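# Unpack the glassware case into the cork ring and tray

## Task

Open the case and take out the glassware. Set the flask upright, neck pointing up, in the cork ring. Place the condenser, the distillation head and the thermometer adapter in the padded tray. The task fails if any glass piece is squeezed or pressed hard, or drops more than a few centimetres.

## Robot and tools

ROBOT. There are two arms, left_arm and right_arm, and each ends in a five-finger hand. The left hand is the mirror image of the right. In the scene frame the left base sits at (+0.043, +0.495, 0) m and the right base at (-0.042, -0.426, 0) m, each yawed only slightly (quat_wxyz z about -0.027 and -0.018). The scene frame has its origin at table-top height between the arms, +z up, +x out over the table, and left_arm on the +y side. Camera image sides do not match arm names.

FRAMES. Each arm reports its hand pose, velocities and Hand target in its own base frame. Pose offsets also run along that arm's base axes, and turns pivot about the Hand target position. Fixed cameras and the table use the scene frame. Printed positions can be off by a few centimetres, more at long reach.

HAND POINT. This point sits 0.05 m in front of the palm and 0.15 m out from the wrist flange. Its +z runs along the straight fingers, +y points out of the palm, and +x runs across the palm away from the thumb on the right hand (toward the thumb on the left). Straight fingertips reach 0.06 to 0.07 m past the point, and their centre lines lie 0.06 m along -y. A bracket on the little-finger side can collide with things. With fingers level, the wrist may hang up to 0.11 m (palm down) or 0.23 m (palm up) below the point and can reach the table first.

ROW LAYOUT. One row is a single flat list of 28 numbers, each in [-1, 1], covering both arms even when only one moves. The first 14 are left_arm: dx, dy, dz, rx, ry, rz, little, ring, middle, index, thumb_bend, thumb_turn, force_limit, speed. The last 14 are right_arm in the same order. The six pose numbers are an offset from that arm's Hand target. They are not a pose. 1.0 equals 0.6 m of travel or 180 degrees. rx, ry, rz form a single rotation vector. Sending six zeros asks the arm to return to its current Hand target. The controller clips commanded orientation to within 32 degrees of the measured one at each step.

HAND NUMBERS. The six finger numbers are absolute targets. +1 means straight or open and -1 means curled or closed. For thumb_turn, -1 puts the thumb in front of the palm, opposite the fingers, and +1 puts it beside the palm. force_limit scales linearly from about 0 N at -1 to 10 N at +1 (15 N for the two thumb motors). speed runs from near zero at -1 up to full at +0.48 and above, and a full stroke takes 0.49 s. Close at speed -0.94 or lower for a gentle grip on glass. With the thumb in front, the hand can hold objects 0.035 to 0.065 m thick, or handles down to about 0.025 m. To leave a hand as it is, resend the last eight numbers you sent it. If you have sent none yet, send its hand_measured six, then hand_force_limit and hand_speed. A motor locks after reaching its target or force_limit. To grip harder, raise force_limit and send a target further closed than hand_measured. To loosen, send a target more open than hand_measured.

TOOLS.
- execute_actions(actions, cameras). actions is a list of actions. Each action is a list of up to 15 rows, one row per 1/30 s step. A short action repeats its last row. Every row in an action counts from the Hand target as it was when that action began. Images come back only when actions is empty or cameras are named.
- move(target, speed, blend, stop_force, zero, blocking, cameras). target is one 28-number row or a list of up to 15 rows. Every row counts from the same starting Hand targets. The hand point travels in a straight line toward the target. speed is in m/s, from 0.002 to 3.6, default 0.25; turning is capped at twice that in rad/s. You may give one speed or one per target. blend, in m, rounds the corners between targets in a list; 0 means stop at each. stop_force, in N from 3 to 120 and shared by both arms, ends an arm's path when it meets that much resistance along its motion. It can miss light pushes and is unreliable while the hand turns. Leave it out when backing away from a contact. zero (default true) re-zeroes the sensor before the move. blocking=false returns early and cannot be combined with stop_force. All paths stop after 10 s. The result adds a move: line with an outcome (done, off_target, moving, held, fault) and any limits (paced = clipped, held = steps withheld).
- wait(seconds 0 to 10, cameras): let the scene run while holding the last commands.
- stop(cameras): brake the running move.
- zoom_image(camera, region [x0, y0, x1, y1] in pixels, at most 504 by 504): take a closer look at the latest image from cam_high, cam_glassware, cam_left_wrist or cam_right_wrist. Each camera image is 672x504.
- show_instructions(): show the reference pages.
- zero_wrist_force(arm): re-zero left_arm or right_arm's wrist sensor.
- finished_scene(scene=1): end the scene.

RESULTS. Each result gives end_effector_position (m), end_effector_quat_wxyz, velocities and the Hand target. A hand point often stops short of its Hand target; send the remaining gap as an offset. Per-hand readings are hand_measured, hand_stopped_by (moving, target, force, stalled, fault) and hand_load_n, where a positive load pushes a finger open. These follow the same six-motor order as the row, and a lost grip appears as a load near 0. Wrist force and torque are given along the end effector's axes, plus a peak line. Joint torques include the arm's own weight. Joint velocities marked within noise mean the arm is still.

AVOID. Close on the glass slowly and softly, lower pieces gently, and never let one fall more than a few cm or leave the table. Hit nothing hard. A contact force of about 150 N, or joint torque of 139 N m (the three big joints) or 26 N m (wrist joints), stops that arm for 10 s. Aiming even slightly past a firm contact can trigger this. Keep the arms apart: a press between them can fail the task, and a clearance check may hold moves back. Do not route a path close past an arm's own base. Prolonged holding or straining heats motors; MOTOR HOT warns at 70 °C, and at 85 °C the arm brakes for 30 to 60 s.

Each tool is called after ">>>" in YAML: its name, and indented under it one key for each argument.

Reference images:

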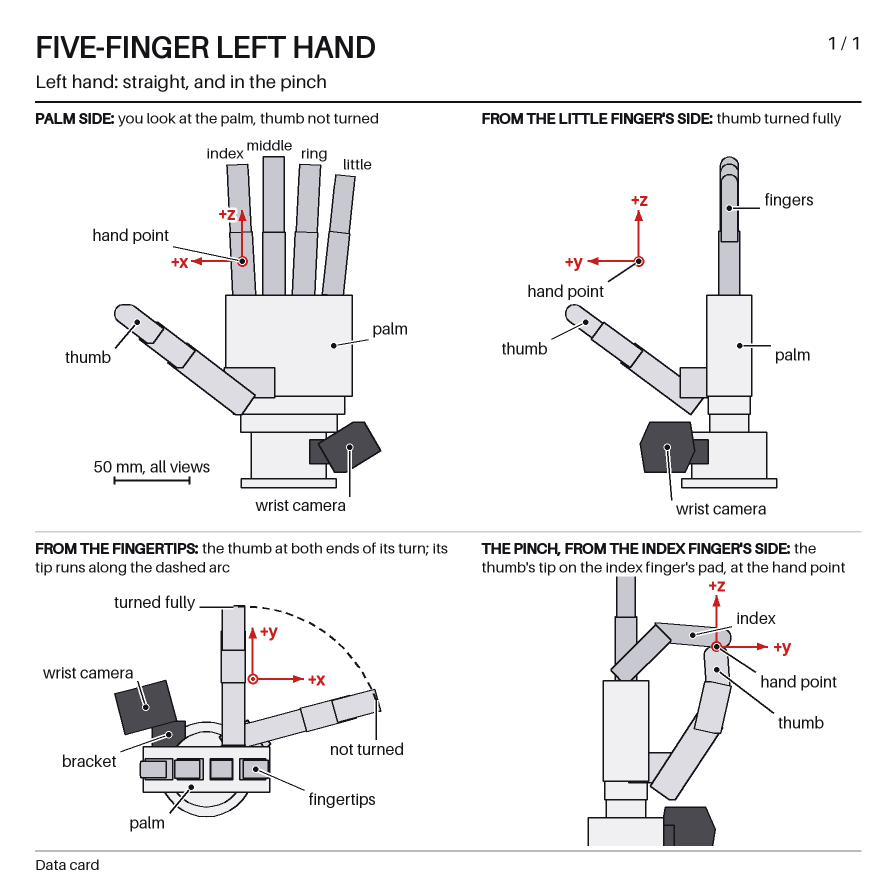

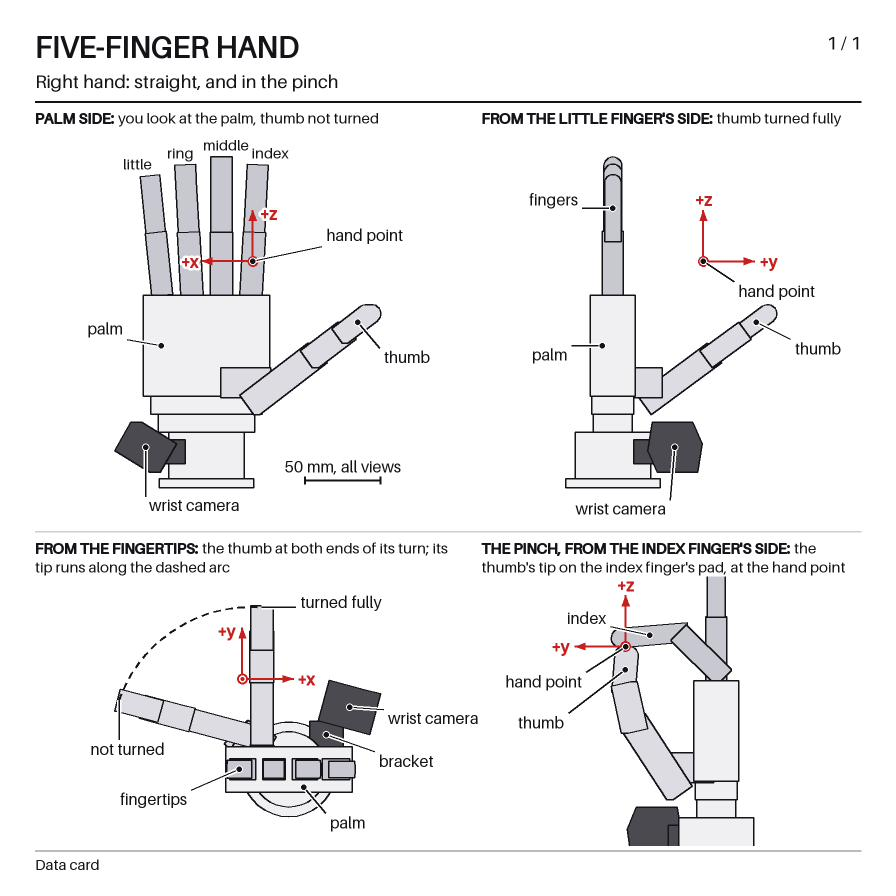

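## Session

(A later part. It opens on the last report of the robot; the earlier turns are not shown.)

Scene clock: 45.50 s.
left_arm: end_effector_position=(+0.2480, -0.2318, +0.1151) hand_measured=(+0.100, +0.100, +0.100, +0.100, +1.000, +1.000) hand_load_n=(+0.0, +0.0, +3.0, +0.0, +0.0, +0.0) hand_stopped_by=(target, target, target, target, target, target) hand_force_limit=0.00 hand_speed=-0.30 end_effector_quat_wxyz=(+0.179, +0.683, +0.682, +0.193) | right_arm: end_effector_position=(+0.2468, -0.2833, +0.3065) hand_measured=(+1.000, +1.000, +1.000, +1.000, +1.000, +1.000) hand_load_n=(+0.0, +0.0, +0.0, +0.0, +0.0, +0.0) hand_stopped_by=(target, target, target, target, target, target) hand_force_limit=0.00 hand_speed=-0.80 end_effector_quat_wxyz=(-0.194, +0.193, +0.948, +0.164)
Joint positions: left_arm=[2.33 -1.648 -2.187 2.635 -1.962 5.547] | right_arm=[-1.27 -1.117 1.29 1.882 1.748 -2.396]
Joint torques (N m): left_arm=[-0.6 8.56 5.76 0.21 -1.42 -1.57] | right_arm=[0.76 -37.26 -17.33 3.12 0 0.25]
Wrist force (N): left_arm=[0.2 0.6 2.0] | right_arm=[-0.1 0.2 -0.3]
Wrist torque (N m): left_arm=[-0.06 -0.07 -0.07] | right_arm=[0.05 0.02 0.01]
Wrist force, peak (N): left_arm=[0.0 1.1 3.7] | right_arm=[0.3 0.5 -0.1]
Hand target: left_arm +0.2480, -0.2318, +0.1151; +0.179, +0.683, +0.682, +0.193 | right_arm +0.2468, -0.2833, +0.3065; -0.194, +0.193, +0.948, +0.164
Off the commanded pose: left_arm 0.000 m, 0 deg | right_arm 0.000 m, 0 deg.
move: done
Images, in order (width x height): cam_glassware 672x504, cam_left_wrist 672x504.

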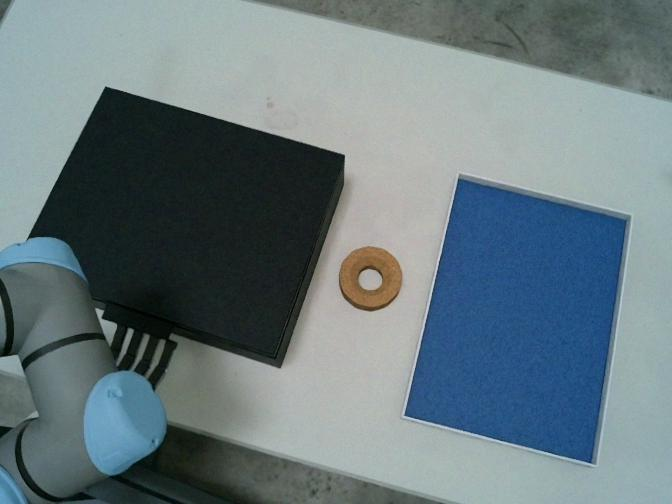

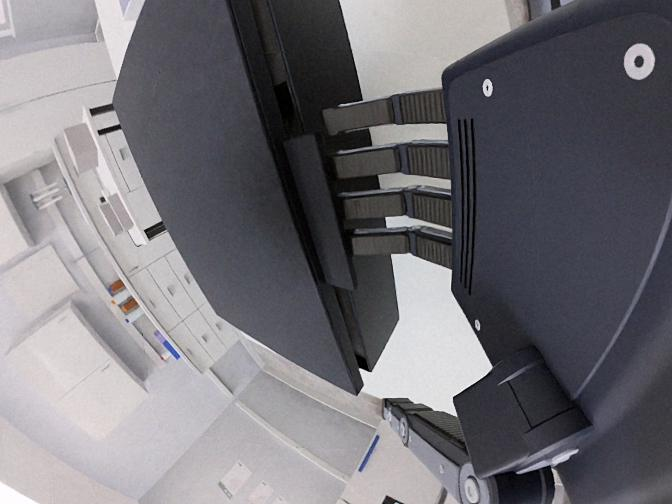

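>>> move:
  target:
    - [0.009, 0, 0.066, 0,0,0, 0.1,0.1,0.1,0.1,1,1, 0.0, -0.3, 0,0,0,0,0,0, 1,1,1,1,1,1, 0.0, -0.8]
    - [0.041, 0, 0.172, 0,0,0, 0.1,0.1,0.1,0.1,1,1, 0.0, -0.3, 0,0,0,0,0,0, 1,1,1,1,1,1, 0.0, -0.8]
  cameras: ["cam_left_wrist", "cam_glassware", "cam_high"]
  speed: 0.04
  blend: [0.01, 0]

Scene clock: 49.87 s.
left_arm: end_effector_position=(+0.2726, -0.2318, +0.2184) hand_measured=(+0.100, +0.100, +0.100, +0.100, +1.000, +1.000) hand_load_n=(+0.5, +0.0, +4.5, +0.0, +0.0, +0.0) hand_stopped_by=(target, target, target, target, target, target) hand_force_limit=0.00 hand_speed=-0.30 end_effector_quat_wxyz=(+0.179, +0.683, +0.682, +0.193) end_effector_velocity=(+0.000, +0.000, -0.001) end_effector_angular_velocity=(-0.002, -0.001, +0.000) | right_arm: end_effector_position=(+0.2468, -0.2833, +0.3065) hand_measured=(+1.000, +1.000, +1.000, +1.000, +1.000, +1.000) hand_load_n=(+0.0, +0.0, +0.0, +0.0, +0.0, +0.0) hand_stopped_by=(target, target, target, target, target, target) hand_force_limit=0.00 hand_speed=-0.80 end_effector_quat_wxyz=(-0.194, +0.193, +0.948, +0.164)
Joint positions: left_arm=[2.4 -1.517 -2.004 2.348 -1.935 5.617] | right_arm=[-1.27 -1.117 1.29 1.882 1.748 -2.396]
Joint velocities: left_arm=[-0.001 -0.001 -0.002 0.005 0 -0.001] | right_arm=[within noise]
Joint torques (N m): left_arm=[-8.57 11.1 9.66 0.62 0.37 -1.36] | right_arm=[2.03 -38.21 -17.73 3.17 0.15 0.31]
Wrist force (N): left_arm=[0.2 -0.3 2.4] | right_arm=[0.2 0.1 0.0]
Wrist torque (N m): left_arm=[-0.06 -0.06 -0.26] | right_arm=[0.02 -0.03 0.02]
Wrist force, peak (N): left_arm=[0.3 -0.6 3.5] | right_arm=[0.2 0.5 -0.2]
Hand target: left_arm +0.2726, -0.2318, +0.2183; +0.179, +0.683, +0.682, +0.193 | right_arm +0.2468, -0.2833, +0.3065; -0.194, +0.193, +0.948, +0.164
Off the commanded pose: left_arm 0.000 m, 0 deg | right_arm 0.000 m, 0 deg.
move: done
Images, in order (width x height): cam_high 672x504, cam_glassware 672x504, cam_left_wrist 672x504.

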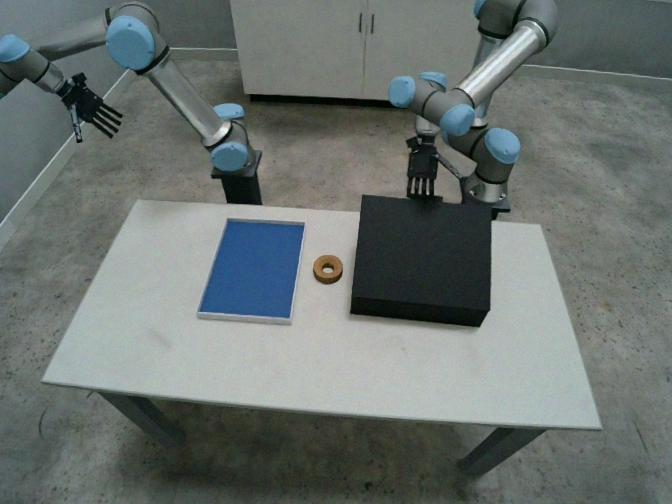

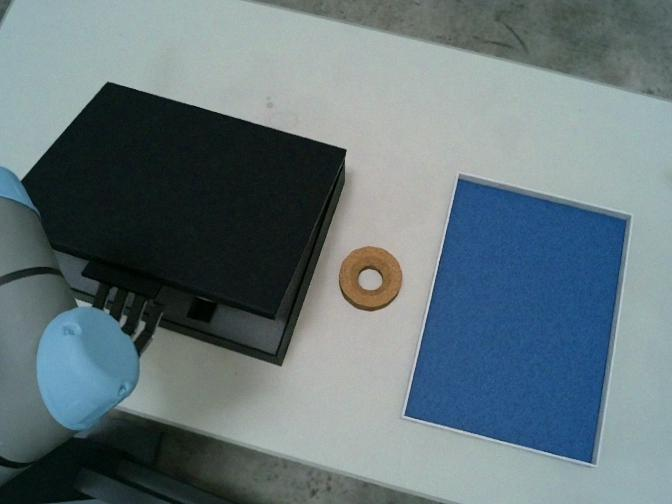

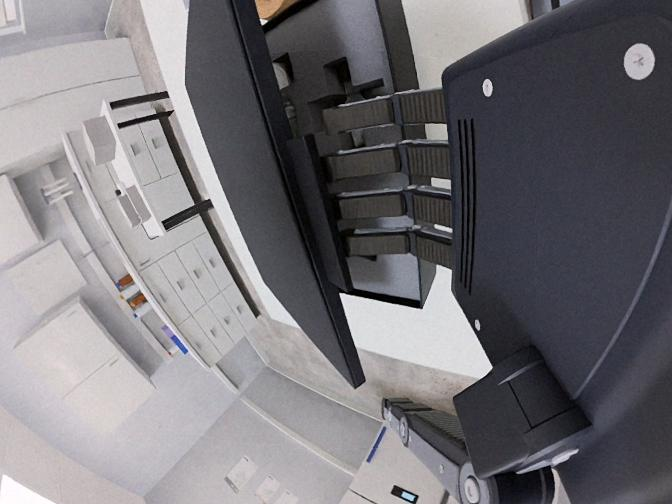

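>>> zoom_image:
  camera: "cam_left_wrist"
  region: [190, 0, 450, 320]

Scaled by 1.575 from the camera's 672x504 image, which has a finer 960x720 frame.

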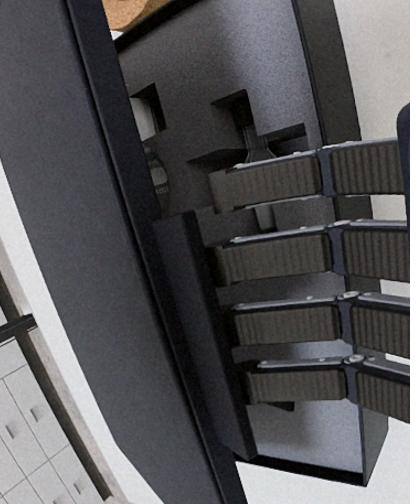

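>>> move:
  target:
    - [0.0643, 0, 0.1105, 0,0,0, 0.1,0.1,0.1,0.1,1,1, 0.0, -0.3, 0,0,0,0,0,0, 1,1,1,1,1,1, 0.0, -0.8]
    - [0.1557, 0, 0.2017, 0,0,0, 0.1,0.1,0.1,0.1,1,1, 0.0, -0.3, 0,0,0,0,0,0, 1,1,1,1,1,1, 0.0, -0.8]
  cameras: ["cam_left_wrist", "cam_glassware", "cam_high"]
  speed: 0.05
  blend: [0.01, 0]

Scene clock: 54.23 s.
left_arm: end_effector_position=(+0.3660, -0.2318, +0.3392) hand_measured=(+0.100, +0.100, +0.100, +0.100, +1.000, +1.000) hand_load_n=(+0.5, -0.5, +0.5, +0.5, +0.0, +0.0) hand_stopped_by=(target, target, target, target, target, target) hand_force_limit=0.00 hand_speed=-0.30 end_effector_quat_wxyz=(+0.179, +0.683, +0.682, +0.193) | right_arm: end_effector_position=(+0.2468, -0.2833, +0.3065) hand_measured=(+1.000, +1.000, +1.000, +1.000, +1.000, +1.000) hand_load_n=(+0.0, +0.0, +0.0, +0.0, +0.0, +0.0) hand_stopped_by=(target, target, target, target, target, target) hand_force_limit=0.00 hand_speed=-0.80 end_effector_quat_wxyz=(-0.194, +0.193, +0.948, +0.164)
Joint positions: left_arm=[2.604 -1.56 -1.631 2.079 -1.85 5.813] | right_arm=[-1.27 -1.117 1.29 1.882 1.748 -2.396]
Joint torques (N m): left_arm=[-5.77 28.84 11.29 0.67 -1.38 -2.21] | right_arm=[1.1 -39 -17.42 2.99 0 0.23]
Wrist force (N): left_arm=[0.1 0.3 -0.4] | right_arm=[-0.1 0.1 -0.2]
Wrist torque (N m): left_arm=[-0.07 -0.10 -0.28] | right_arm=[0.03 0.03 0.01]
Wrist force, peak (N): left_arm=[-0.3 -3.4 1.1] | right_arm=[0.0 0.7 0.2]
Hand target: left_arm +0.3660, -0.2318, +0.3393; +0.179, +0.683, +0.682, +0.193 | right_arm +0.2468, -0.2833, +0.3065; -0.194, +0.193, +0.948, +0.164
Off the commanded pose: left_arm 0.000 m, 0 deg | right_arm 0.000 m, 0 deg.
move: done
Images, in order (width x height): cam_high 672x504, cam_glassware 672x504, cam_left_wrist 672x504.

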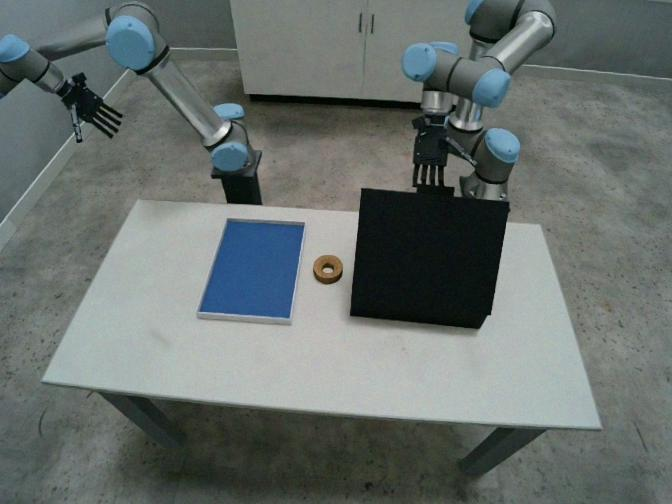

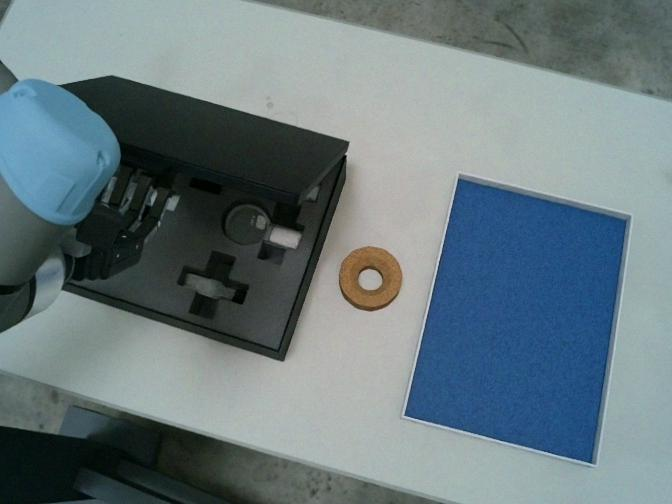

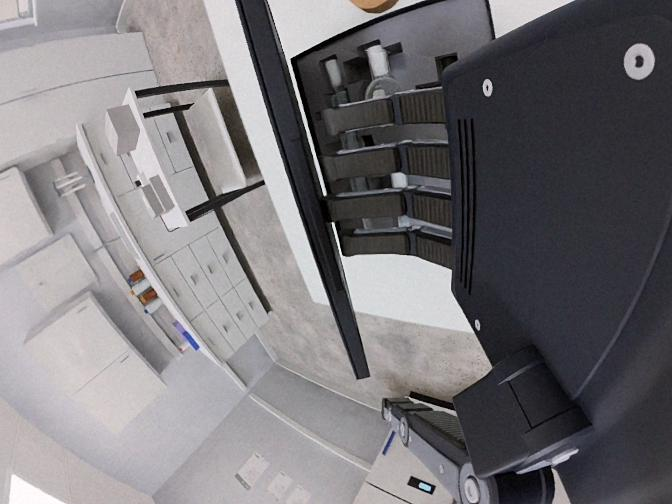

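>>> move:
  target: [0.1133, 0, 0.065, 0,0,0, 0.1,0.1,0.1,0.1,1,1, 0.0, -0.3, 0,0,0,0,0,0, 1,1,1,1,1,1, 0.0, -0.8]
  cameras: ["cam_left_wrist", "cam_glassware", "cam_high"]
  speed: 0.05

Scene clock: 56.47 s.
left_arm: end_effector_position=(+0.4340, -0.2318, +0.3782) hand_measured=(+0.100, +0.100, +0.100, +0.100, +1.000, +1.000) hand_load_n=(+0.0, +0.0, +0.0, +0.0, -0.5, +0.0) hand_stopped_by=(target, target, target, target, target, target) hand_force_limit=0.00 hand_speed=-0.30 end_effector_quat_wxyz=(+0.179, +0.683, +0.682, +0.193) | right_arm: end_effector_position=(+0.2468, -0.2833, +0.3065) hand_measured=(+1.000, +1.000, +1.000, +1.000, +1.000, +1.000) hand_load_n=(+0.0, +0.0, +0.0, +0.0, +0.0, +0.0) hand_stopped_by=(target, target, target, target, target, target) hand_force_limit=0.00 hand_speed=-0.80 end_effector_quat_wxyz=(-0.194, +0.193, +0.948, +0.164)
Joint positions: left_arm=[2.703 -1.668 -1.413 1.993 -1.805 5.905] | right_arm=[-1.27 -1.117 1.29 1.882 1.748 -2.396]
Joint torques (N m): left_arm=[-8.68 35.07 13.53 1.16 -1.09 -1.89] | right_arm=[1.01 -37.39 -17.86 3.26 0.22 0.16]
Wrist force (N): left_arm=[0.0 0.4 -0.1] | right_arm=[-0.1 0.2 -0.2]
Wrist torque (N m): left_arm=[-0.10 -0.12 -0.28] | right_arm=[0.04 0.03 0.01]
Wrist force, peak (N): left_arm=[-0.5 -2.6 -1.7] | right_arm=[0.1 0.5 -0.3]
Hand target: left_arm +0.4340, -0.2318, +0.3783; +0.179, +0.683, +0.682, +0.193 | right_arm +0.2468, -0.2833, +0.3065; -0.194, +0.193, +0.948, +0.164
Off the commanded pose: left_arm 0.000 m, 0 deg | right_arm 0.000 m, 0 deg.
move: done
Images, in order (width x height): cam_high 672x504, cam_glassware 672x504, cam_left_wrist 672x504.

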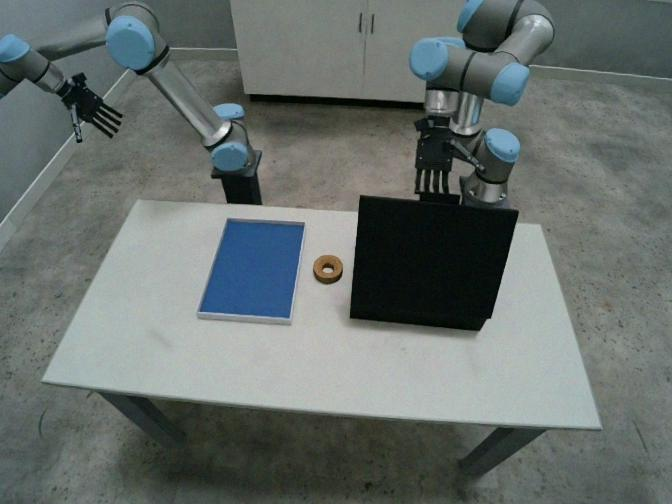

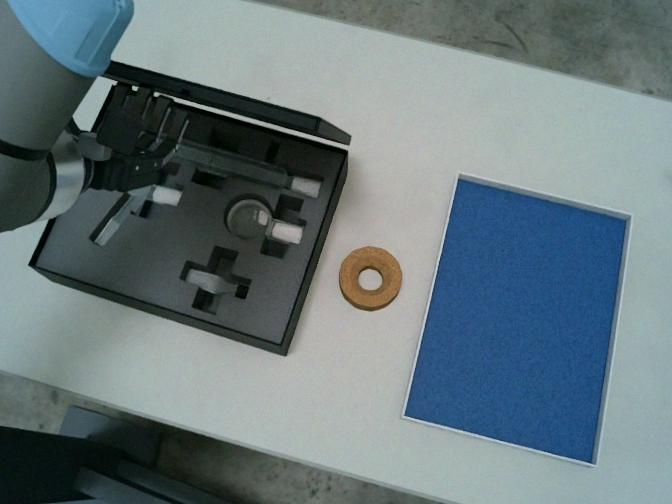

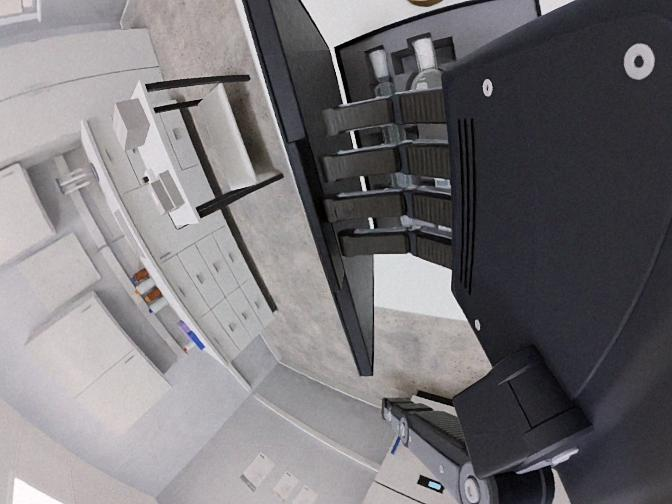

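>>> move:
  target: [0.12, 0, 0.035, 0,0,0, 0.1,0.1,0.1,0.1,1,1, 0.0, -0.3, 0,0,0,0,0,0, 1,1,1,1,1,1, 0.0, -0.8]
  cameras: ["cam_left_wrist", "cam_glassware", "cam_high"]
  speed: 0.05
  stop_force: 12

Scene clock: 59.27 s.
left_arm: end_effector_position=(+0.5060, -0.2318, +0.3993) hand_measured=(+0.100, +0.100, +0.100, +0.100, +1.000, +1.000) hand_load_n=(+0.0, +0.0, +0.0, +0.0, +0.0, -0.5) hand_stopped_by=(target, target, target, target, target, target) hand_force_limit=0.00 hand_speed=-0.30 end_effector_quat_wxyz=(+0.179, +0.683, +0.682, +0.193) | right_arm: end_effector_position=(+0.2468, -0.2833, +0.3065) hand_measured=(+1.000, +1.000, +1.000, +1.000, +1.000, +1.000) hand_load_n=(+0.0, +0.0, +0.0, +0.0, +0.0, +0.0) hand_stopped_by=(target, target, target, target, target, target) hand_force_limit=0.00 hand_speed=-0.80 end_effector_quat_wxyz=(-0.194, +0.193, +0.948, +0.164)
Joint positions: left_arm=[2.779 -1.809 -1.19 1.925 -1.77 5.972] | right_arm=[-1.27 -1.117 1.29 1.882 1.748 -2.396]
Joint torques (N m): left_arm=[-6.38 40.97 11.01 0.77 -1.66 -2.36] | right_arm=[0.37 -39.18 -18.04 3.07 0.21 0.33]
Wrist force (N): left_arm=[-0.3 0.6 -0.1] | right_arm=[-0.1 0.1 0.0]
Wrist torque (N m): left_arm=[-0.07 -0.05 -0.33] | right_arm=[0.01 0.02 0.00]
Wrist force, peak (N): left_arm=[-0.5 -2.0 -1.7] | right_arm=[0.1 0.5 -0.2]
Hand target: left_arm +0.5060, -0.2318, +0.3993; +0.179, +0.683, +0.682, +0.193 | right_arm +0.2468, -0.2833, +0.3065; -0.194, +0.193, +0.948, +0.164
Off the commanded pose: left_arm 0.000 m, 0 deg | right_arm 0.000 m, 0 deg.
move: done
Images, in order (width x height): cam_high 672x504, cam_glassware 672x504, cam_left_wrist 672x504.

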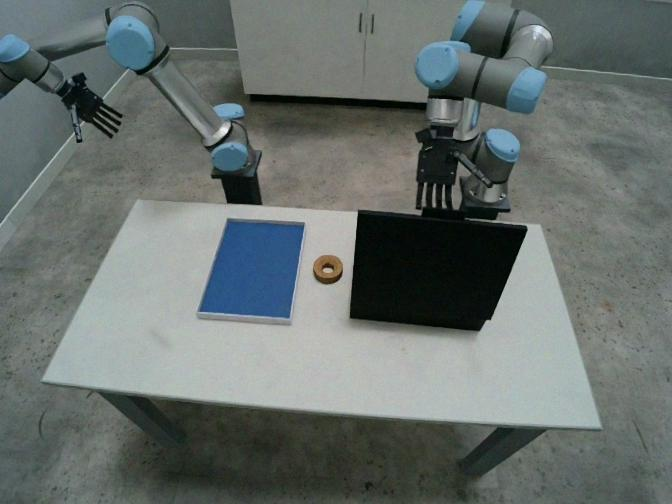

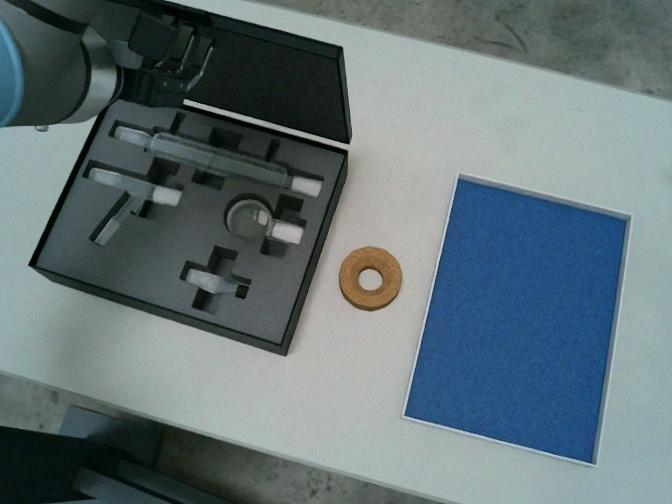

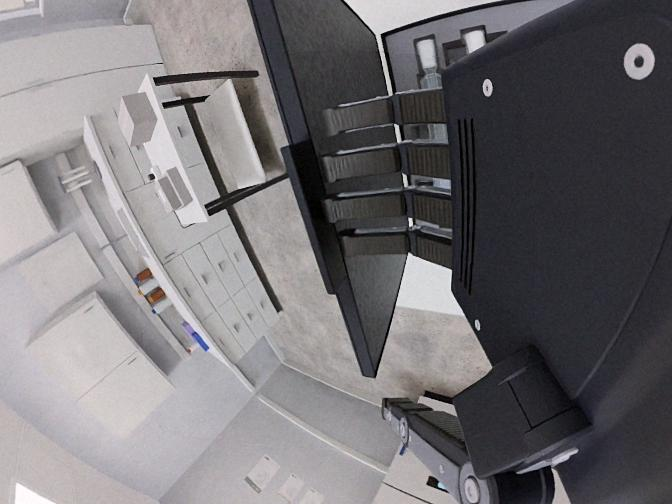

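>>> move:
  target: [-0.06, 0, 0, 0,0,0, 0.1,0.1,0.1,0.1,1,1, 0.0, -0.3, 0,0,0,0,0,0, 1,1,1,1,1,1, 0.0, -0.8]
  cameras: ["cam_left_wrist", "cam_glassware", "cam_high"]
  speed: 0.05

Scene clock: 60.57 s.
left_arm: end_effector_position=(+0.4699, -0.2318, +0.3993) hand_measured=(+0.100, +0.100, +0.100, +0.100, +1.000, +1.000) hand_load_n=(+0.0, +0.5, +0.0, +0.0, +0.0, +0.0) hand_stopped_by=(target, target, target, target, target, target) hand_force_limit=0.00 hand_speed=-0.30 end_effector_quat_wxyz=(+0.179, +0.683, +0.682, +0.193) end_effector_velocity=(+0.002, +0.000, +0.001) end_effector_angular_velocity=(+0.000, -0.002, +0.000) | right_arm: end_effector_position=(+0.2468, -0.2833, +0.3065) hand_measured=(+1.000, +1.000, +1.000, +1.000, +1.000, +1.000) hand_load_n=(-0.5, +0.0, +0.0, +0.0, +0.0, +0.0) hand_stopped_by=(target, target, target, target, target, target) hand_force_limit=0.00 hand_speed=-0.80 end_effector_quat_wxyz=(-0.194, +0.193, +0.948, +0.164)
Joint positions: left_arm=[2.744 -1.738 -1.278 1.936 -1.786 5.941] | right_arm=[-1.27 -1.117 1.29 1.882 1.748 -2.396]
Joint velocities: left_arm=[0.002 -0.002 0.005 0 0 0.002] | right_arm=[within noise]
Joint torques (N m): left_arm=[6.58 17.87 31.66 -0.07 0.92 1.68] | right_arm=[1.05 -36.95 -16.79 3.12 0.06 0.09]
Wrist force (N): left_arm=[-0.5 0.6 0.1] | right_arm=[0.0 0.0 0.1]
Wrist torque (N m): left_arm=[-0.06 -0.03 -0.11] | right_arm=[0.00 -0.01 0.00]
Wrist force, peak (N): left_arm=[-0.5 1.2 0.2] | right_arm=[0.3 0.4 0.0]
Hand target: left_arm +0.4700, -0.2318, +0.3993; +0.179, +0.683, +0.682, +0.193 | right_arm +0.2468, -0.2833, +0.3065; -0.194, +0.193, +0.948, +0.164
Off the commanded pose: left_arm 0.000 m, 0 deg | right_arm 0.000 m, 0 deg.
move: done
Images, in order (width x height): cam_high 672x504, cam_glassware 672x504, cam_left_wrist 672x504.

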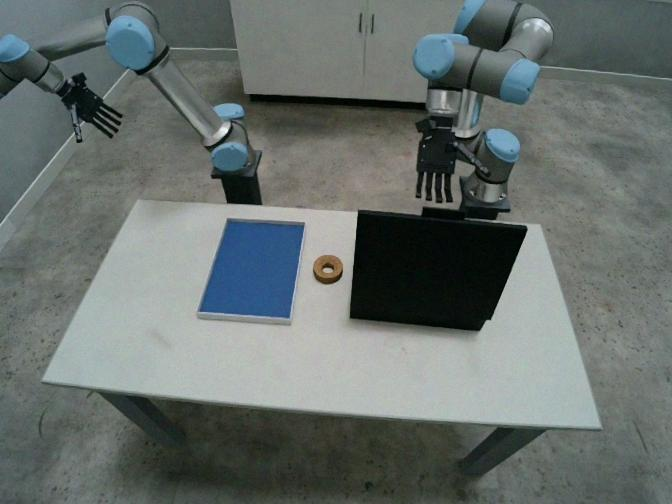

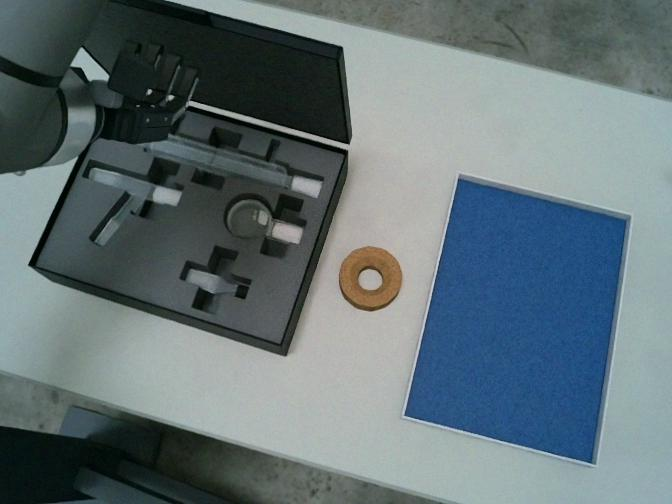

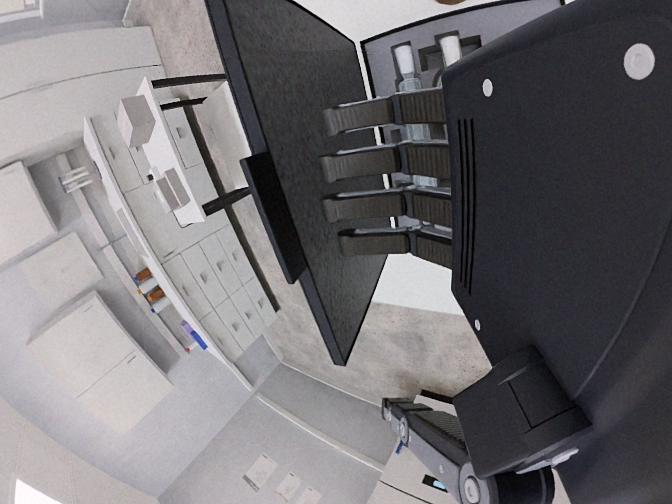

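>>> move:
  target: [0.16, 0, -0.01, 0,0,0, 0.1,0.1,0.1,0.1,1,1, 0.0, -0.3, 0,0,0,0,0,0, 1,1,1,1,1,1, 0.0, -0.8]
  cameras: ["cam_glassware", "cam_high"]
  speed: 0.05
  stop_force: 10

Scene clock: 64.07 s.
left_arm: end_effector_position=(+0.5660, -0.2318, +0.3933) hand_measured=(+0.100, +0.100, +0.100, +0.100, +1.000, +1.000) hand_load_n=(+0.0, +0.0, +0.0, +0.5, -0.5, +0.0) hand_stopped_by=(target, target, target, target, target, target) hand_force_limit=0.00 hand_speed=-0.30 end_effector_quat_wxyz=(+0.179, +0.683, +0.682, +0.193) | right_arm: end_effector_position=(+0.2468, -0.2833, +0.3065) hand_measured=(+1.000, +1.000, +1.000, +1.000, +1.000, +1.000) hand_load_n=(+0.0, +0.0, +0.0, +0.0, +0.0, +0.0) hand_stopped_by=(target, target, target, target, target, target) hand_force_limit=0.00 hand_speed=-0.80 end_effector_quat_wxyz=(-0.194, +0.193, +0.948, +0.164)
Joint positions: left_arm=[2.826 -1.936 -1.035 1.905 -1.747 6.014] | right_arm=[-1.27 -1.117 1.29 1.882 1.748 -2.396]
Joint torques (N m): left_arm=[-6.73 46.21 11.1 0.83 -1.4 -2.38] | right_arm=[0.2 -38.63 -17.31 3.27 0.22 0.15]
Wrist force (N): left_arm=[-0.3 0.4 -0.2] | right_arm=[0.0 0.2 0.2]
Wrist torque (N m): left_arm=[-0.10 -0.06 -0.31] | right_arm=[0.01 0.00 0.01]
Wrist force, peak (N): left_arm=[-0.3 -0.6 -1.4] | right_arm=[0.0 0.6 0.1]
Hand target: left_arm +0.5660, -0.2318, +0.3933; +0.179, +0.683, +0.682, +0.193 | right_arm +0.2468, -0.2833, +0.3065; -0.194, +0.193, +0.948, +0.164
Off the commanded pose: left_arm 0.000 m, 0 deg | right_arm 0.000 m, 0 deg.
move: done
Images, in order (width x height): cam_high 672x504, cam_glassware 672x504.

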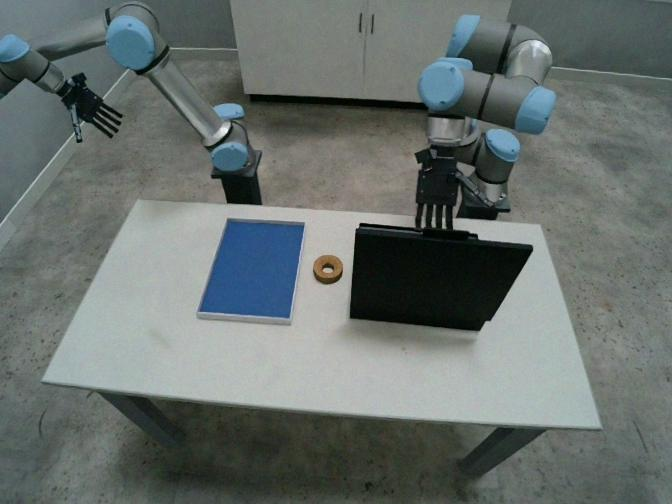

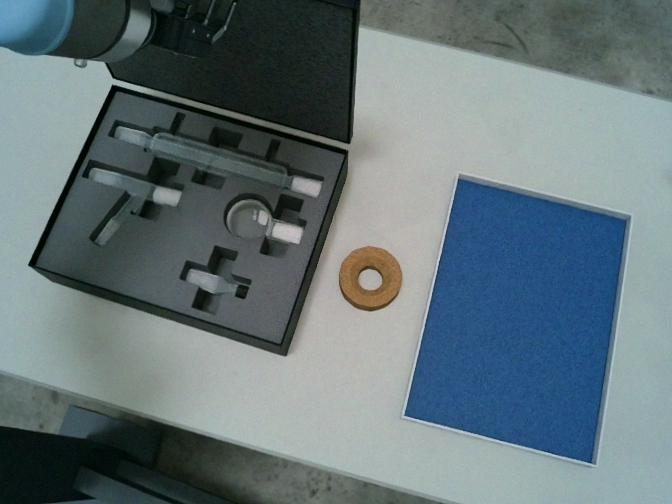

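>>> move:
  target:
    - [-0.1, 0, 0.01, 0,0,0, 0.1,0.1,0.1,0.1,1,1, 0.0, -0.3, 0,0,0,0,0,0, 1,1,1,1,1,1, 0.0, -0.8]
    - [-0.5, 0.0, 0.05, 0,0.1667,0, 1,1,1,1,1,1, 0.0, -0.3, 0,0,0,0,0,0, 1,1,1,1,1,1, 0.0, -0.8]
  cameras: ["cam_glassware", "cam_high", "cam_left_wrist"]
  speed: [0.05, 0.15]

Scene clock: 68.77 s.
left_arm: end_effector_position=(+0.2660, -0.2318, +0.4233) hand_measured=(+1.000, +1.000, +1.000, +1.000, +1.000, +1.000) hand_load_n=(+0.0, +0.0, +0.0, +0.0, +0.0, +0.0) hand_stopped_by=(target, target, target, target, target, target) hand_force_limit=0.00 hand_speed=-0.30 end_effector_quat_wxyz=(-0.004, +0.709, +0.705, +0.010) | right_arm: end_effector_position=(+0.2468, -0.2833, +0.3065) hand_measured=(+1.000, +1.000, +1.000, +1.000, +1.000, +1.000) hand_load_n=(+0.0, +0.0, +0.0, +0.0, +0.0, +0.5) hand_stopped_by=(target, target, target, target, target, target) hand_force_limit=0.00 hand_speed=-0.80 end_effector_quat_wxyz=(-0.194, +0.193, +0.948, +0.164)
Joint positions: left_arm=[2.631 -1.63 -1.292 1.349 -1.591 5.779] | right_arm=[-1.27 -1.117 1.29 1.882 1.748 -2.396]
Joint torques (N m): left_arm=[4.87 11.24 23.97 -3.91 -0.45 2.12] | right_arm=[1.78 -38.47 -18.64 3.04 0.12 0.51]
Wrist force (N): left_arm=[-0.6 0.6 -0.3] | right_arm=[0.2 0.2 0.0]
Wrist torque (N m): left_arm=[0.01 -0.06 -0.11] | right_arm=[0.03 -0.02 0.02]
Wrist force, peak (N): left_arm=[-0.6 1.7 1.2] | right_arm=[0.0 0.6 0.0]
Hand target: left_arm +0.2660, -0.2318, +0.4233; -0.004, +0.709, +0.705, +0.009 | right_arm +0.2468, -0.2833, +0.3065; -0.194, +0.193, +0.948, +0.164
Off the commanded pose: left_arm 0.000 m, 0 deg | right_arm 0.000 m, 0 deg.
move: done
Images, in order (width x height): cam_high 672x504, cam_glassware 672x504, cam_left_wrist 672x504.

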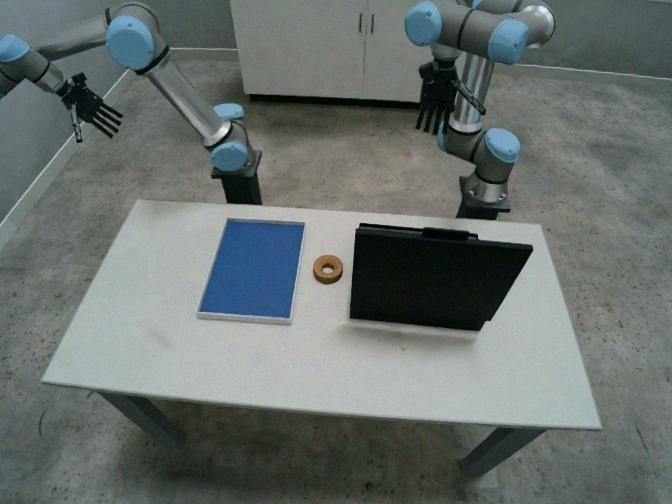

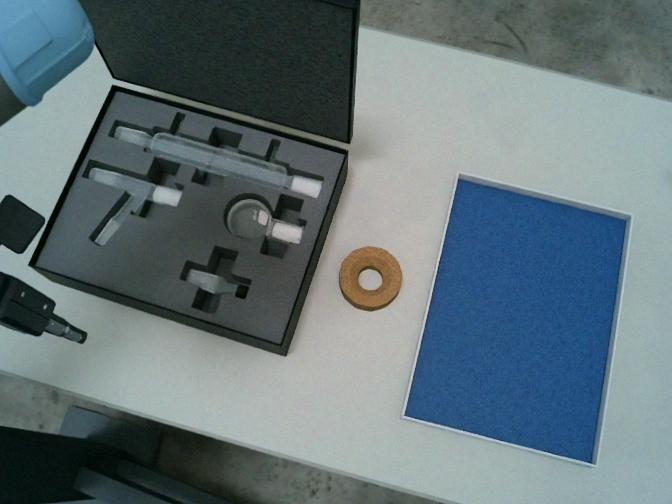

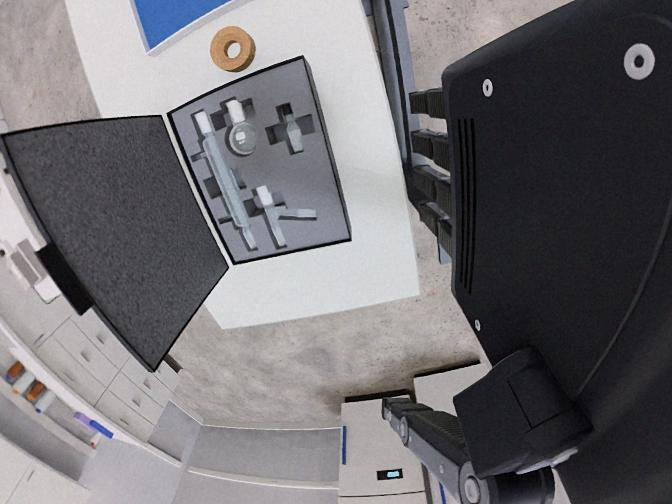

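>>> zoom_image:
  camera: "cam_glassware"
  region: [20, 80, 360, 360]

>>> zoom_image:
  camera: "cam_glassware"
  region: [170, 180, 320, 320]

>>> zoom_image:
  camera: "cam_left_wrist"
  region: [160, 50, 360, 270]

Scaled by 1.482.

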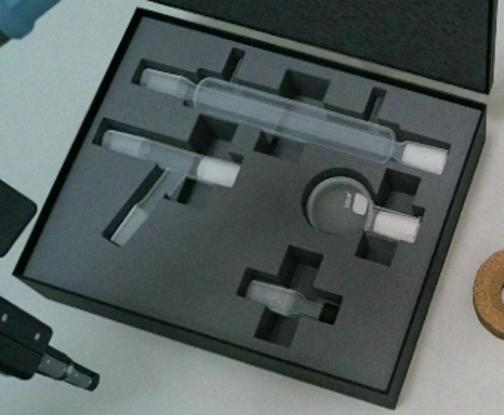

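Scaled by 3.360.

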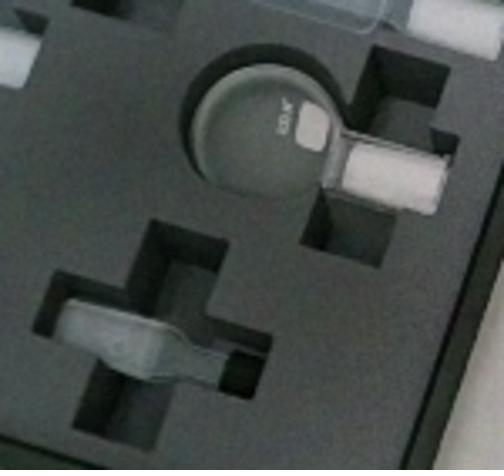

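Scaled by 2.291 from the camera's 672x504 image, which has a finer 960x720 frame.

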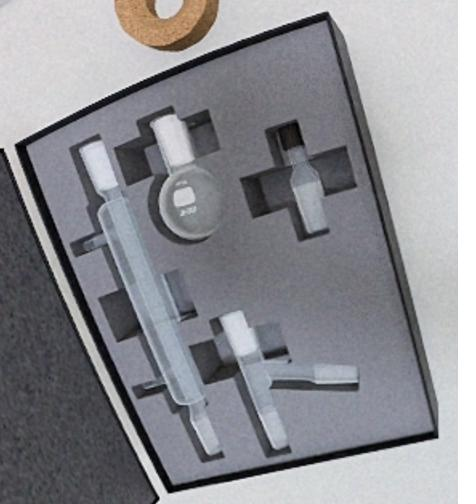

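>>> move:
  target: [0.235, -0.37, -0.272, 0,0,0, 1,1,1,1,1,1, 0.0, -0.3, 0,0,0,0,0,0, 1,1,1,1,1,1, 0.0, -0.8]
  cameras: ["cam_glassware", "cam_high", "cam_left_wrist"]
  speed: 0.15

Scene clock: 82.80 s.
left_arm: end_effector_position=(+0.4069, -0.4538, +0.2601) hand_measured=(+1.000, +1.000, +1.000, +1.000, +1.000, +1.000) hand_load_n=(+0.0, +0.0, +0.0, +0.0, -0.5, +0.5) hand_stopped_by=(target, target, target, target, target, target) hand_force_limit=0.00 hand_speed=-0.30 end_effector_quat_wxyz=(-0.004, +0.709, +0.705, +0.009) | right_arm: end_effector_position=(+0.2468, -0.2833, +0.3065) hand_measured=(+1.000, +1.000, +1.000, +1.000, +1.000, +1.000) hand_load_n=(+0.0, +0.0, +0.0, +0.0, +0.0, +0.0) hand_stopped_by=(target, target, target, target, target, target) hand_force_limit=0.00 hand_speed=-0.80 end_effector_quat_wxyz=(-0.194, +0.193, +0.948, +0.164)
Joint positions: left_arm=[2.409 -2.329 -0.716 1.468 -1.59 5.558] | right_arm=[-1.27 -1.117 1.29 1.882 1.748 -2.396]
Joint torques (N m): left_arm=[6.79 48.04 21.07 -0.3 -1.36 2.15] | right_arm=[0.78 -37.81 -17.71 3.14 0.21 0.33]
Wrist force (N): left_arm=[-0.4 0.7 -0.6] | right_arm=[-0.2 0.2 0.1]
Wrist torque (N m): left_arm=[0.06 -0.03 -0.01] | right_arm=[0.03 0.03 0.01]
Wrist force, peak (N): left_arm=[-1.4 1.3 0.3] | right_arm=[0.1 0.2 -0.6]
Hand target: left_arm +0.4070, -0.4538, +0.2601; -0.004, +0.709, +0.705, +0.009 | right_arm +0.2468, -0.2833, +0.3065; -0.194, +0.193, +0.948, +0.164
Off the commanded pose: left_arm 0.000 m, 0 deg | right_arm 0.000 m, 0 deg.
move: done
Images, in order (width x height): cam_high 672x504, cam_glassware 672x504, cam_left_wrist 672x504.

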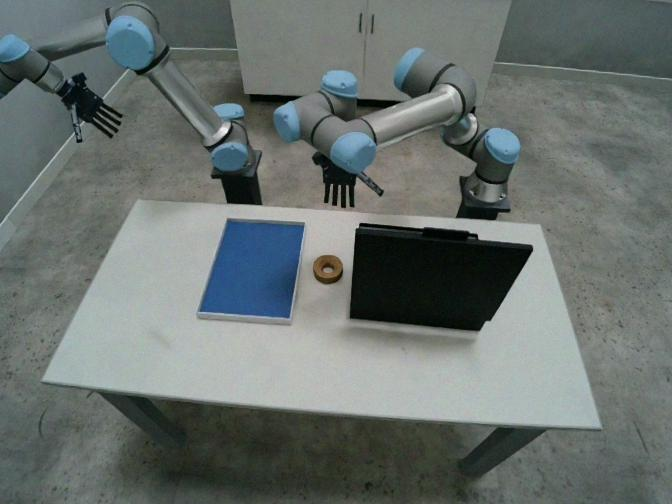

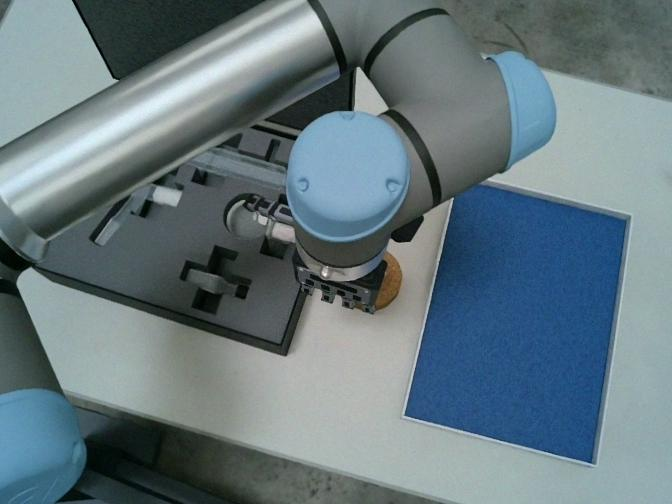

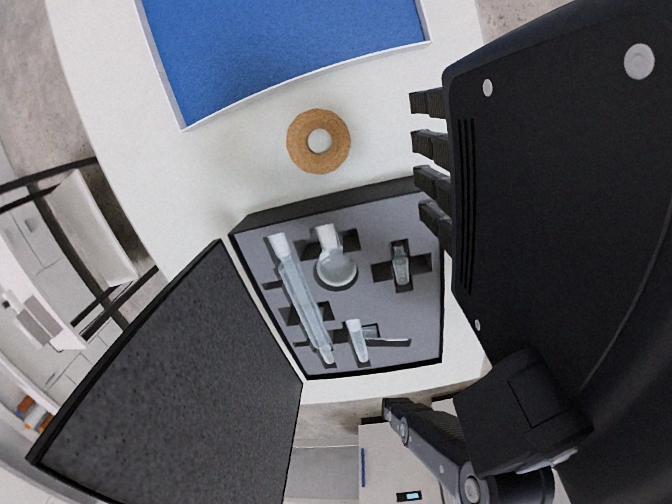

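>>> zoom_image:
  camera: "cam_left_wrist"
  region: [230, 180, 450, 390]

>>> zoom_image:
  camera: "cam_left_wrist"
  region: [250, 200, 450, 310]

Scaled by 2.291 from the camera's 672x504 image, which has a finer 960x720 frame.

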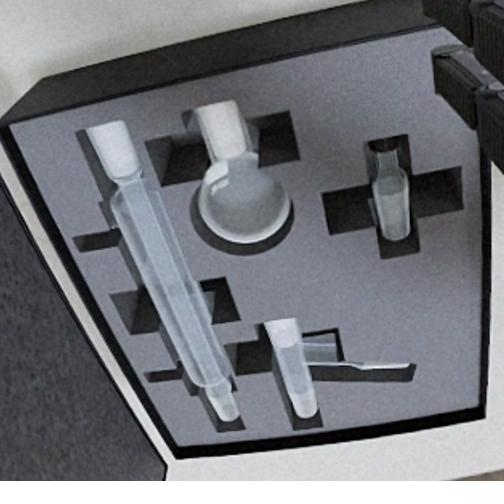

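Scaled by 2.520 from the camera's 672x504 image, which has a finer 960x720 frame.

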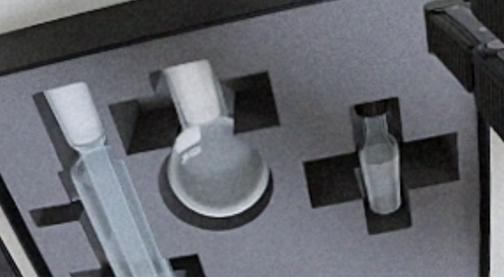

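>>> move:
  target: [0, 0, 0.15, 0,0,0, -1,-1,-1,0.1,1,-1, -0.6, -0.3, 0,0,0,0,0,0, 1,1,1,1,1,1, 0.0, -0.8]
  cameras: ["cam_left_wrist"]
  speed: 0.15

>>> zoom_image:
  camera: "cam_left_wrist"
  region: [270, 80, 520, 330]

Scene clock: 95.00 s.
left_arm: end_effector_position=(+0.4070, -0.4538, +0.3501) hand_measured=(-1.000, -1.000, -1.000, +0.100, +1.000, -1.000) hand_load_n=(+0.0, +0.0, +0.0, +0.0, +0.0, +0.0) hand_stopped_by=(target, target, target, target, target, target) hand_force_limit=-0.60 hand_speed=-0.30 end_effector_quat_wxyz=(-0.004, +0.709, +0.705, +0.009) | right_arm: end_effector_position=(+0.2468, -0.2833, +0.3065) hand_measured=(+1.000, +1.000, +1.000, +1.000, +1.000, +1.000) hand_load_n=(+0.0, +0.0, +0.0, +0.0, +0.0, +0.0) hand_stopped_by=(target, target, target, target, target, target) hand_force_limit=0.00 hand_speed=-0.80 end_effector_quat_wxyz=(-0.194, +0.193, +0.948, +0.164)
Joint positions: left_arm=[2.409 -2.447 -0.263 1.133 -1.59 5.558] | right_arm=[-1.27 -1.117 1.29 1.882 1.748 -2.396]
Joint torques (N m): left_arm=[-6.17 62.36 9.47 -0.47 -1.36 0.97] | right_arm=[1.59 -38.47 -17.16 3.19 0.26 0.71]
Wrist force (N): left_arm=[-0.3 0.5 -0.2] | right_arm=[0.1 0.2 0.0]
Wrist torque (N m): left_arm=[0.00 -0.06 0.00] | right_arm=[0.03 -0.01 0.02]
Wrist force, peak (N): left_arm=[-0.2 0.5 -1.7] | right_arm=[0.1 0.5 -0.2]
Hand target: left_arm +0.4070, -0.4538, +0.3501; -0.004, +0.709, +0.705, +0.009 | right_arm +0.2468, -0.2833, +0.3065; -0.194, +0.193, +0.948, +0.164
Off the commanded pose: left_arm 0.000 m, 0 deg | right_arm 0.000 m, 0 deg.
move: done
Images, in order (width x height): cam_left_wrist 672x504.

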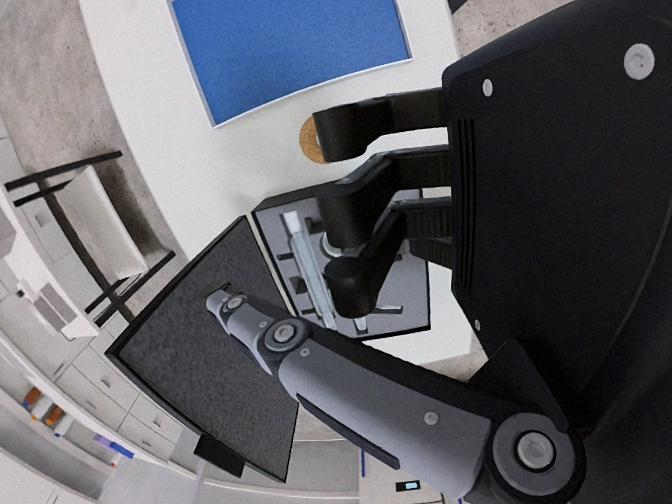

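Scaled by 2.016 from the camera's 672x504 image, which has a finer 960x720 frame.

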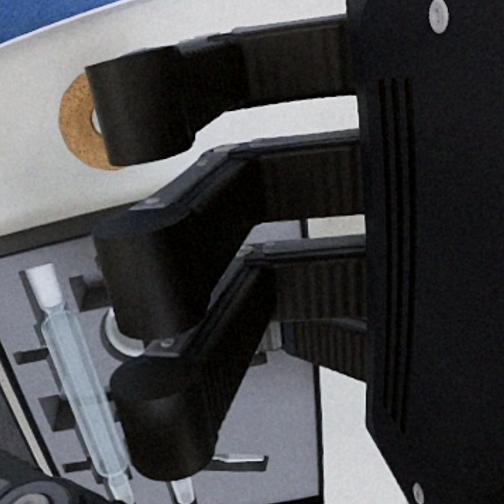

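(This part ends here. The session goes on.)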